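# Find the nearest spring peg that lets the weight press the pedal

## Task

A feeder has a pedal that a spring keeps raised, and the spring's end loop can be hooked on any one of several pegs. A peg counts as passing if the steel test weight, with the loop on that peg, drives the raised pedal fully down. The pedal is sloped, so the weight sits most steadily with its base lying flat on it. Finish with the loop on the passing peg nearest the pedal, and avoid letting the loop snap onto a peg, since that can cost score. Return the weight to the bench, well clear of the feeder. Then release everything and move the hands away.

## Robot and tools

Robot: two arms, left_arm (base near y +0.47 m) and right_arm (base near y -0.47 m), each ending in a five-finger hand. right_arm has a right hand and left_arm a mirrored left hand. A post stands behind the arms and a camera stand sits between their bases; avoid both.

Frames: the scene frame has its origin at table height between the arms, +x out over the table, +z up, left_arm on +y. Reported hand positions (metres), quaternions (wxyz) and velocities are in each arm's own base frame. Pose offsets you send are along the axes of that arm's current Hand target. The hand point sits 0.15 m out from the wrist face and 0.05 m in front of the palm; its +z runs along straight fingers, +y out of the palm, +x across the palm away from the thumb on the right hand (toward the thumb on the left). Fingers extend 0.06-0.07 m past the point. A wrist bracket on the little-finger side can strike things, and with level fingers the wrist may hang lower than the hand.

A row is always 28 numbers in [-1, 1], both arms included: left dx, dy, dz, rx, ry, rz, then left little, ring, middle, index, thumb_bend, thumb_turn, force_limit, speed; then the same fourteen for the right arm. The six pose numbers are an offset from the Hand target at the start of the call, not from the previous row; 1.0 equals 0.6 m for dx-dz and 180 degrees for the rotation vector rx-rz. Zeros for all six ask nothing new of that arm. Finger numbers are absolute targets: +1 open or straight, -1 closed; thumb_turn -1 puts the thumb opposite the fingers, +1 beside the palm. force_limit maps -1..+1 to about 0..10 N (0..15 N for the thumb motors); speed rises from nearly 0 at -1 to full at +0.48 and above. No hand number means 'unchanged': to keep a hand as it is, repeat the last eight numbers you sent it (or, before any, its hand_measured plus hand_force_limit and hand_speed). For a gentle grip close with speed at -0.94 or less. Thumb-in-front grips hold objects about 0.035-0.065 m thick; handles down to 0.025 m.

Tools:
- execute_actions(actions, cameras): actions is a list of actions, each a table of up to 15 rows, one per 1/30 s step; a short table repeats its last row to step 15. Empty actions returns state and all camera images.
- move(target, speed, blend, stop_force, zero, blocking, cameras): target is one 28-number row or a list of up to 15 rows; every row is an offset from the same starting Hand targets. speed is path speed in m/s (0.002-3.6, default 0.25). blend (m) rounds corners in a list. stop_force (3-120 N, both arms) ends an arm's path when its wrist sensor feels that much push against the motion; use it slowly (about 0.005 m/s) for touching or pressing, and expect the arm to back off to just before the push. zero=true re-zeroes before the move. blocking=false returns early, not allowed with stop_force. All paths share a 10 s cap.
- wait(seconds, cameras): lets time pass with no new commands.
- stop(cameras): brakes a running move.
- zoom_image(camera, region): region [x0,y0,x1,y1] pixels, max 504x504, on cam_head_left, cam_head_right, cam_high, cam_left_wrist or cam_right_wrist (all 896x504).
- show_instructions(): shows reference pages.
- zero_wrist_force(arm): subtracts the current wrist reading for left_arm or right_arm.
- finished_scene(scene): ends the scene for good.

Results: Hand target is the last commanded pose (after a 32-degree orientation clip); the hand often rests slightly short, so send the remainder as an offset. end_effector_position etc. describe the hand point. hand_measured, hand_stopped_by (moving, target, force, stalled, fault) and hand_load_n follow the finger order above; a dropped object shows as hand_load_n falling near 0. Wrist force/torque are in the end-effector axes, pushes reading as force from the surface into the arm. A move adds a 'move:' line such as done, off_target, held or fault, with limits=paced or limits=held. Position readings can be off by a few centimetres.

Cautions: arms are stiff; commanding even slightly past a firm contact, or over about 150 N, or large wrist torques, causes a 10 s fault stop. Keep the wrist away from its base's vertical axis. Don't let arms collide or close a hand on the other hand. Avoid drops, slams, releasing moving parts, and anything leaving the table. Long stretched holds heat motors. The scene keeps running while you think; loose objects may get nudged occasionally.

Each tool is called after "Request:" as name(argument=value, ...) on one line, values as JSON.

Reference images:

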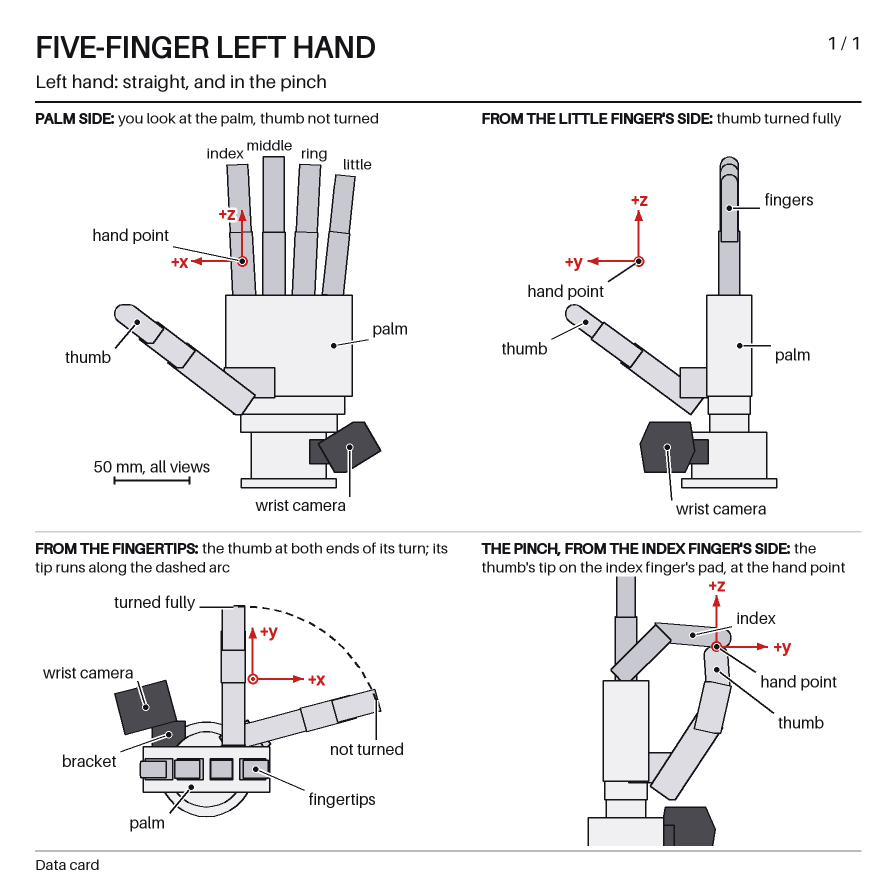

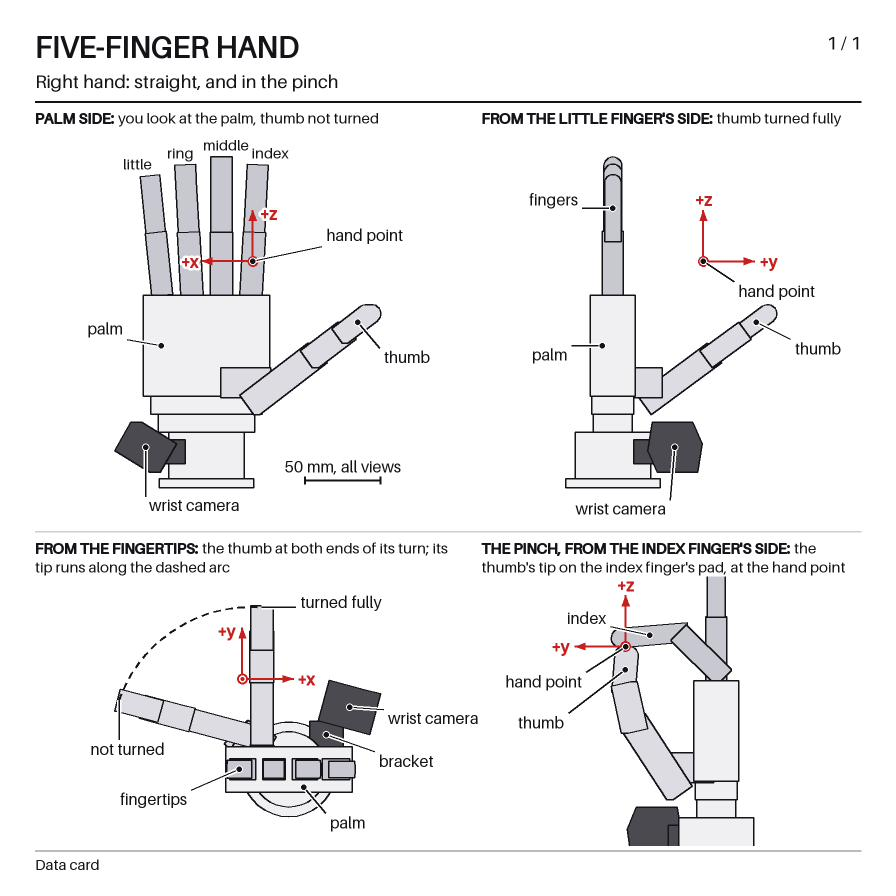

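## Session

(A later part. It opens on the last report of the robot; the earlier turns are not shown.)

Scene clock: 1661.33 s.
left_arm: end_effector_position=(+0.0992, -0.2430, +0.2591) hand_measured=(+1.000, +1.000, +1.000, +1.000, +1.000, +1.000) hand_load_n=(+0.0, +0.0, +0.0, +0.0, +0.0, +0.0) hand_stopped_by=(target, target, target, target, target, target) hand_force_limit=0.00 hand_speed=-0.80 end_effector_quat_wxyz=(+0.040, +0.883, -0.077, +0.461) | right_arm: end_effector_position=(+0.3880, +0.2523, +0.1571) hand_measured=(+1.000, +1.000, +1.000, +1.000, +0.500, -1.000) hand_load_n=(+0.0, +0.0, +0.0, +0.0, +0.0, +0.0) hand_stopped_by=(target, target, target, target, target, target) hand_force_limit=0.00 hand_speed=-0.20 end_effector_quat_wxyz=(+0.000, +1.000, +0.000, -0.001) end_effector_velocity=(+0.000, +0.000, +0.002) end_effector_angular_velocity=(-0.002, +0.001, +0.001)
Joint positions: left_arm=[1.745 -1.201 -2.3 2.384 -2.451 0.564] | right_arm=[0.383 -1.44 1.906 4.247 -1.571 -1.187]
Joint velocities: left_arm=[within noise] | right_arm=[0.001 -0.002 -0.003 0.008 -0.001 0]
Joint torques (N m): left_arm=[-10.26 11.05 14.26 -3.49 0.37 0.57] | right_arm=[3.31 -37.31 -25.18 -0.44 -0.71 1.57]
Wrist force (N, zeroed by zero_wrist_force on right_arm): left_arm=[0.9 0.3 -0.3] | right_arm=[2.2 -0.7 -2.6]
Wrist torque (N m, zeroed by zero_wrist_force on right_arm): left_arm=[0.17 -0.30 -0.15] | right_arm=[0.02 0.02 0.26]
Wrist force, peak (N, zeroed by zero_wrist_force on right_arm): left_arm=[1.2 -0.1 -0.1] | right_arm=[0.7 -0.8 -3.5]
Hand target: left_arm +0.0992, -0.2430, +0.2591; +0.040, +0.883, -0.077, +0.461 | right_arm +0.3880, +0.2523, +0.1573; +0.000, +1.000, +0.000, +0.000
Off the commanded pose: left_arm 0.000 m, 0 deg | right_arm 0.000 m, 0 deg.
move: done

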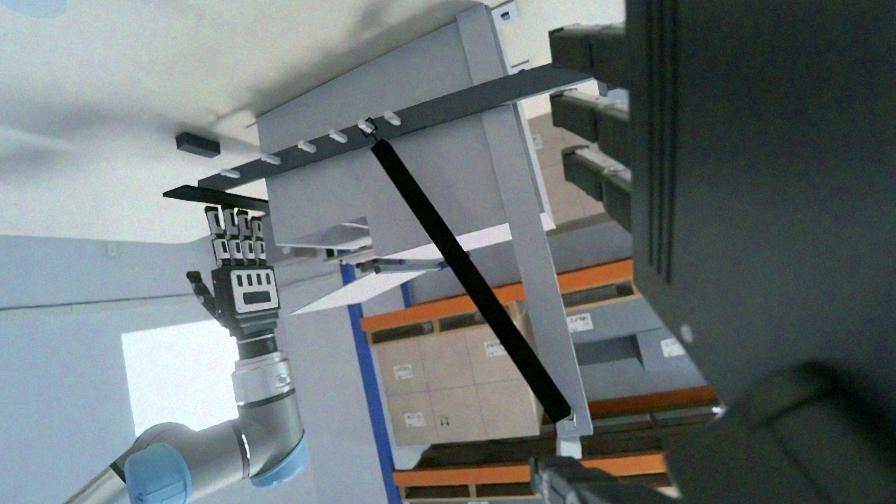

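Request:
move(target=[0,0,0,0,0,0,1,1,1,1,1,1,0,-0.8, -0.0015,-0.003,0.03,0,0,0,1,1,1,1,0.5,-1,0.0,-0.2], speed=0.015, stop_force=4)

Request:
move(target=[0,0,0,0,0,0,1,1,1,1,1,1,0,-0.8, 0,-0.001,0.02,0,0,0,1,1,1,1,0.5,-1,0.0,-0.2], speed=0.01, stop_force=4, cameras=["cam_left_wrist"])

Scene clock: 1666.53 s.
left_arm: end_effector_position=(+0.0992, -0.2430, +0.2591) hand_measured=(+1.000, +1.000, +1.000, +1.000, +1.000, +1.000) hand_load_n=(+0.0, +0.0, +0.0, +0.0, +0.0, +0.0) hand_stopped_by=(target, target, target, target, target, target) hand_force_limit=0.00 hand_speed=-0.80 end_effector_quat_wxyz=(+0.040, +0.883, -0.077, +0.461) | right_arm: end_effector_position=(+0.3871, +0.2541, +0.1393) hand_measured=(+1.000, +1.000, +1.000, +1.000, +0.500, -1.000) hand_load_n=(+0.0, +0.0, +0.0, +0.0, -0.5, +0.0) hand_stopped_by=(target, target, target, target, target, target) hand_force_limit=0.00 hand_speed=-0.20 end_effector_quat_wxyz=(+0.000, +1.000, +0.000, +0.000)
Joint positions: left_arm=[1.745 -1.201 -2.3 2.384 -2.451 0.564] | right_arm=[0.387 -1.418 1.932 4.199 -1.571 -1.183]
Joint torques (N m): left_arm=[-9.78 11.5 14.28 -3.39 0.46 1] | right_arm=[3.59 -36.47 -25.32 -0.73 0.21 -0.49]
Wrist force (N, zeroed by zero_wrist_force on right_arm): left_arm=[0.7 0.1 -0.1] | right_arm=[2.2 -0.8 -2.5]
Wrist torque (N m, zeroed by zero_wrist_force on right_arm): left_arm=[0.12 -0.25 -0.15] | right_arm=[0.00 0.12 0.10]
Wrist force, peak (N, zeroed by zero_wrist_force on right_arm): left_arm=[1.4 0.2 0.0] | right_arm=[3.9 -1.1 -2.6]
Hand target: left_arm +0.0992, -0.2430, +0.2591; +0.040, +0.883, -0.077, +0.461 | right_arm +0.3871, +0.2541, +0.1393; +0.000, +1.000, +0.000, +0.000
Off the commanded pose: left_arm 0.000 m, 0 deg | right_arm 0.000 m, 0 deg.
move: done

Scene clock: 1668.87 s.
left_arm: end_effector_position=(+0.0992, -0.2430, +0.2591) hand_measured=(+1.000, +1.000, +1.000, +1.000, +1.000, +1.000) hand_load_n=(+0.0, +0.0, +0.0, +0.0, +0.0, +0.0) hand_stopped_by=(target, target, target, target, target, target) hand_force_limit=0.00 hand_speed=-0.80 end_effector_quat_wxyz=(+0.040, +0.883, -0.077, +0.461) | right_arm: end_effector_position=(+0.3871, +0.2547, +0.1273) hand_measured=(+1.000, +1.000, +1.000, +1.000, +0.500, -1.000) hand_load_n=(+0.0, +0.0, +0.0, +0.0, +0.0, +0.0) hand_stopped_by=(target, target, target, target, target, target) hand_force_limit=0.00 hand_speed=-0.20 end_effector_quat_wxyz=(+0.000, +1.000, +0.000, +0.000)
Joint positions: left_arm=[1.745 -1.201 -2.3 2.384 -2.451 0.564] | right_arm=[0.388 -1.402 1.948 4.167 -1.571 -1.182]
Joint torques (N m): left_arm=[-9.46 11.9 14.05 -3.69 0.38 1.45] | right_arm=[12.83 -38.28 -24.21 -0.27 0.92 1.57]
Wrist force (N, zeroed by zero_wrist_force on right_arm): left_arm=[1.4 0.1 -0.1] | right_arm=[2.5 -0.6 -2.6]
Wrist torque (N m, zeroed by zero_wrist_force on right_arm): left_arm=[0.12 -0.36 -0.11] | right_arm=[0.03 0.05 0.12]
Wrist force, peak (N, zeroed by zero_wrist_force on right_arm): left_arm=[1.4 0.1 -0.1] | right_arm=[2.7 -0.8 -2.7]
Hand target: left_arm +0.0992, -0.2430, +0.2591; +0.040, +0.883, -0.077, +0.461 | right_arm +0.3871, +0.2547, +0.1273; +0.000, +1.000, +0.000, +0.000
Off the commanded pose: left_arm 0.000 m, 0 deg | right_arm 0.000 m, 0 deg.
move: done

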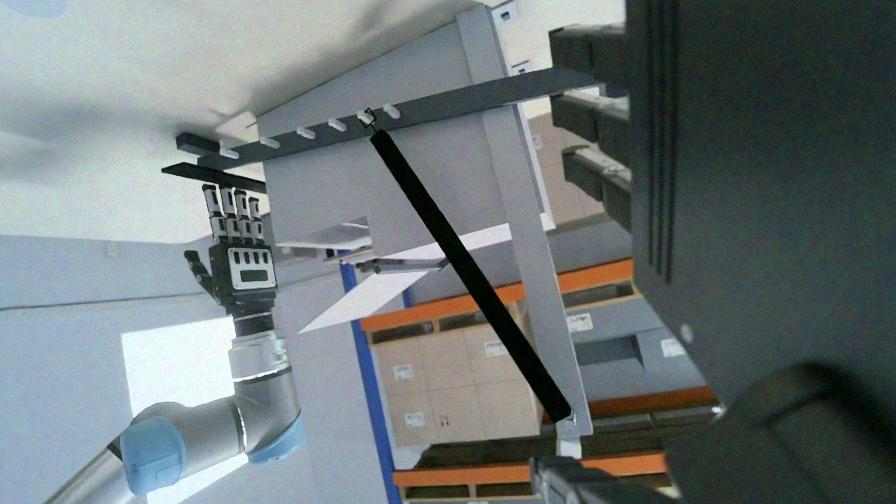

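Request:
move(target=[0,0,0,0,0,0,1,1,1,1,1,1,0,-0.8, -0.0015,-0.003,0.04,0,0,0,1,1,1,1,0.5,-1,0.0,-0.2], speed=0.01, stop_force=4, cameras=["cam_left_wrist"])

Scene clock: 1672.50 s.
left_arm: end_effector_position=(+0.0992, -0.2430, +0.2591) hand_measured=(+1.000, +1.000, +1.000, +1.000, +1.000, +1.000) hand_load_n=(+0.0, +0.0, +0.0, +0.0, +0.0, +0.0) hand_stopped_by=(target, target, target, target, target, target) hand_force_limit=0.00 hand_speed=-0.80 end_effector_quat_wxyz=(+0.040, +0.883, -0.077, +0.461) | right_arm: end_effector_position=(+0.3868, +0.2553, +0.1197) hand_measured=(+1.000, +1.000, +1.000, +1.000, +0.500, -1.000) hand_load_n=(+0.0, +0.0, +0.0, +0.0, +0.0, +0.0) hand_stopped_by=(target, target, target, target, target, target) hand_force_limit=0.00 hand_speed=-0.20 end_effector_quat_wxyz=(+0.000, +1.000, +0.000, +0.000)
Joint positions: left_arm=[1.745 -1.201 -2.3 2.384 -2.451 0.564] | right_arm=[0.389 -1.391 1.958 4.146 -1.571 -1.181]
Joint torques (N m): left_arm=[-9.68 9.96 15.24 -3.57 0.53 1.44] | right_arm=[-1.64 -35.27 -22.29 -2.12 1.26 -1.02]
Wrist force (N, zeroed by zero_wrist_force on right_arm): left_arm=[1.2 0.0 0.3] | right_arm=[4.0 -0.8 -6.4]
Wrist torque (N m, zeroed by zero_wrist_force on right_arm): left_arm=[0.10 -0.33 -0.12] | right_arm=[0.23 0.09 0.19]
Wrist force, peak (N, zeroed by zero_wrist_force on right_arm): left_arm=[1.4 0.0 0.0] | right_arm=[3.8 -0.7 -9.4]
Hand target: left_arm +0.0992, -0.2430, +0.2591; +0.040, +0.883, -0.077, +0.461 | right_arm +0.3868, +0.2553, +0.1198; +0.000, +1.000, +0.000, +0.000 (not the last commanded pose)
Off the commanded pose: left_arm 0.000 m, 0 deg | right_arm 0.016 m, 0 deg.
move: contact (right_arm)

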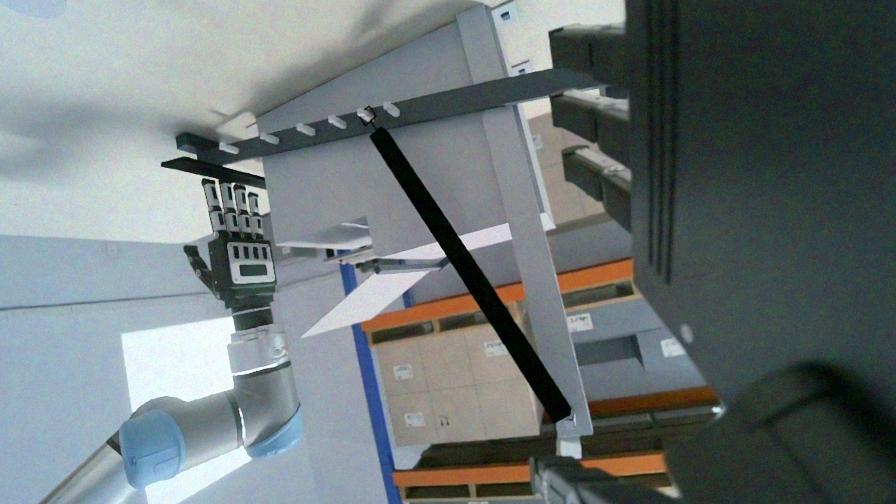

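Request:
move(target=[[0,0,0,0,0,0,1,1,1,1,1,1,0,-0.8, 0,0,-0.13,0,0,0,1,1,1,1,0.5,-1,0.0,-0.2],[0,0,0,0,0,0,1,1,1,1,1,1,0,-0.8, 0,-0.013,-0.24,0,0,0,1,1,1,1,0.5,-1,0.0,-0.2],[0,0,0,0,0,0,1,1,1,1,1,1,0,-0.8, 0,-0.013,-0.4,0,0,0,1,1,1,1,0.5,-1,0.0,-0.2]], speed=[0.05,0.03,0.12], blend=[0.005,0.005,0], cameras=["cam_left_wrist","cam_head_left","cam_head_right","cam_high"])

Request:
zoom_image(camera="cam_left_wrist", region=[330, 120, 430, 200])

Scene clock: 1683.07 s.
left_arm: end_effector_position=(+0.0992, -0.2430, +0.2591) hand_measured=(+1.000, +1.000, +1.000, +1.000, +1.000, +1.000) hand_load_n=(+0.0, +0.0, +0.0, +0.0, +0.0, +0.0) hand_stopped_by=(target, target, target, target, target, target) hand_force_limit=0.00 hand_speed=-0.80 end_effector_quat_wxyz=(+0.040, +0.883, -0.077, +0.461) | right_arm: end_effector_position=(+0.3870, +0.2632, +0.3596) hand_measured=(+1.000, +1.000, +1.000, +1.000, +0.500, -1.000) hand_load_n=(+0.0, +0.0, +0.0, +0.0, +0.0, +0.0) hand_stopped_by=(target, target, target, target, target, target) hand_force_limit=0.00 hand_speed=-0.20 end_effector_quat_wxyz=(+0.000, +1.000, +0.000, +0.000)
Joint positions: left_arm=[1.745 -1.201 -2.3 2.384 -2.451 0.564] | right_arm=[0.403 -1.523 1.465 4.772 -1.571 -1.167]
Joint torques (N m): left_arm=[-9.94 10.68 14.68 -3.5 0.37 1.46] | right_arm=[-12.44 -22.75 -30.12 -0.94 0.25 -1.08]
Wrist force (N, zeroed by zero_wrist_force on right_arm): left_arm=[1.0 0.1 0.0] | right_arm=[-0.5 -0.5 0.4]
Wrist torque (N m, zeroed by zero_wrist_force on right_arm): left_arm=[0.12 -0.30 -0.14] | right_arm=[-0.10 0.07 -0.08]
Wrist force, peak (N, zeroed by zero_wrist_force on right_arm): left_arm=[1.3 -0.3 -0.2] | right_arm=[4.0 -0.6 -6.6]
Hand target: left_arm +0.0992, -0.2430, +0.2591; +0.040, +0.883, -0.077, +0.461 | right_arm +0.3870, +0.2631, +0.3597; +0.000, +1.000, +0.000, +0.000
Off the commanded pose: left_arm 0.000 m, 0 deg | right_arm 0.000 m, 0 deg.
move: done
Images, in order (width x height): cam_head_left 896x504, cam_head_right 896x504, cam_high 896x504, cam_left_wrist 896x504.

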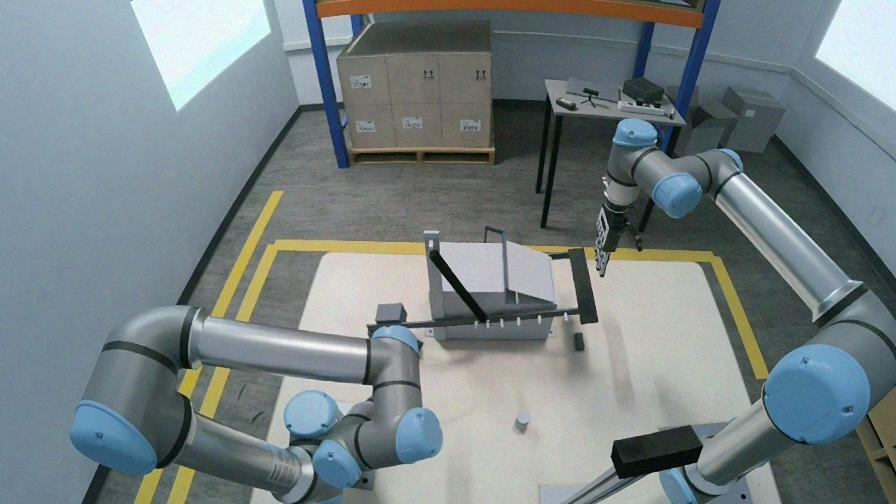

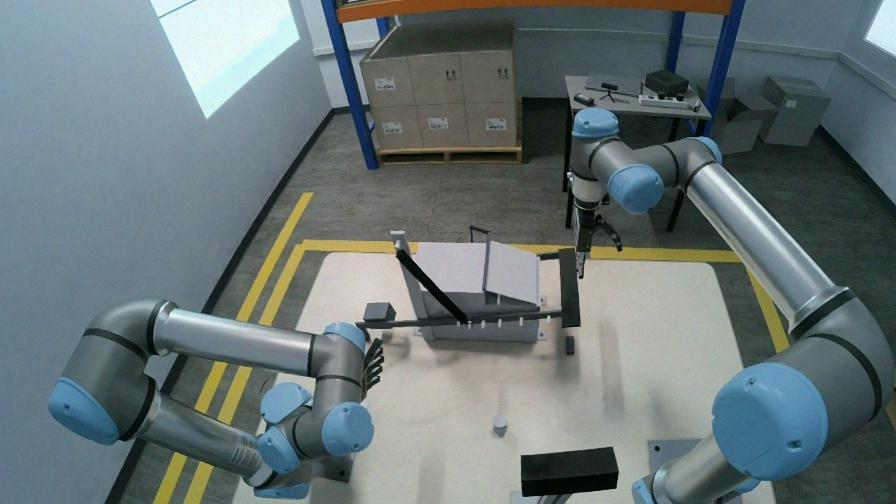

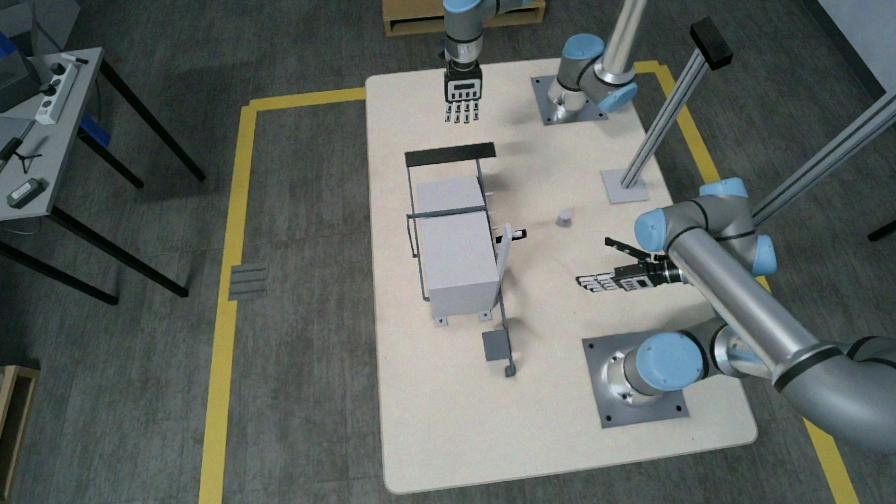

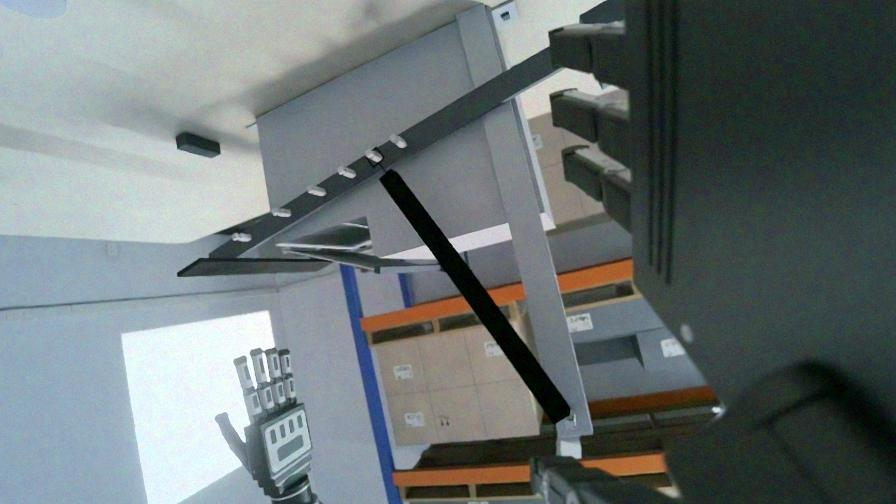

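Scaled by 5.040.

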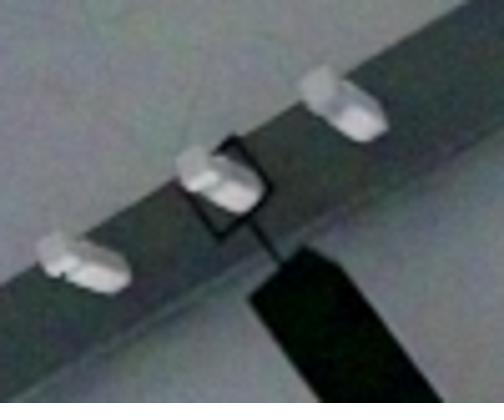

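Request:
move(target=[0,0,0,0,0,0,1,1,1,1,1,1,0,-0.8, -0.1,0.05,-0.15,0,0,0,1,1,1,1,0.5,-1,0.0,-0.2], speed=0.2, cameras=["cam_head_right"])

Request:
finished_scene()

Scene clock: 1687.43 s.
left_arm: end_effector_position=(+0.0992, -0.2430, +0.2591) hand_measured=(+1.000, +1.000, +1.000, +1.000, +1.000, +1.000) hand_load_n=(+0.0, +0.0, +0.0, +0.0, +0.0, +0.0) hand_stopped_by=(target, target, target, target, target, target) hand_force_limit=0.00 hand_speed=-0.80 end_effector_quat_wxyz=(+0.040, +0.883, -0.077, +0.461) | right_arm: end_effector_position=(+0.3272, +0.2331, +0.4497) hand_measured=(+1.000, +1.000, +1.000, +1.000, +0.500, -1.000) hand_load_n=(+0.0, +0.0, +0.0, +0.0, +0.5, +0.0) hand_stopped_by=(target, target, target, target, target, target) hand_force_limit=0.00 hand_speed=-0.20 end_effector_quat_wxyz=(+0.000, +1.000, +0.000, +0.000) end_effector_velocity=(-0.001, -0.001, +0.000) end_effector_angular_velocity=(-0.002, +0.003, -0.001)
Joint positions: left_arm=[1.745 -1.201 -2.3 2.384 -2.451 0.564] | right_arm=[0.394 -1.645 1.351 5.007 -1.571 -1.176]
Joint velocities: left_arm=[within noise] | right_arm=[0 0 -0.001 0.005 0 0.001]
Joint torques (N m): left_arm=[-9.03 12.1 16.26 -3.54 0.24 1.52] | right_arm=[2.56 -21.78 -25.13 -1.06 1.38 1.42]
Wrist force (N, zeroed by zero_wrist_force on right_arm): left_arm=[1.1 0.1 -0.2] | right_arm=[0.0 -0.6 -0.1]
Wrist torque (N m, zeroed by zero_wrist_force on right_arm): left_arm=[0.14 -0.32 -0.13] | right_arm=[-0.07 0.03 0.08]
Wrist force, peak (N, zeroed by zero_wrist_force on right_arm): left_arm=[1.3 0.1 -0.3] | right_arm=[0.8 -1.1 1.7]
Hand target: left_arm +0.0992, -0.2430, +0.2591; +0.040, +0.883, -0.077, +0.461 | right_arm +0.3271, +0.2332, +0.4498; +0.000, +1.000, +0.000, +0.000
Off the commanded pose: left_arm 0.000 m, 0 deg | right_arm 0.000 m, 0 deg.
move: done

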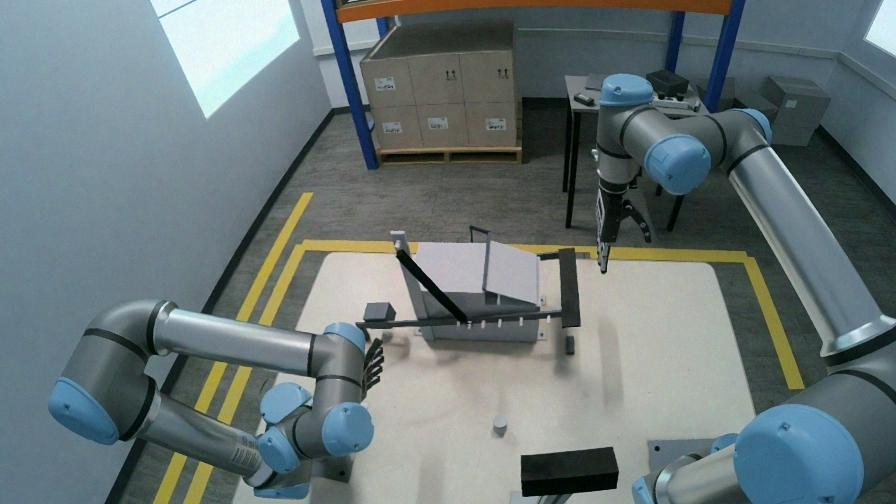

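The scene is finished: the task was done.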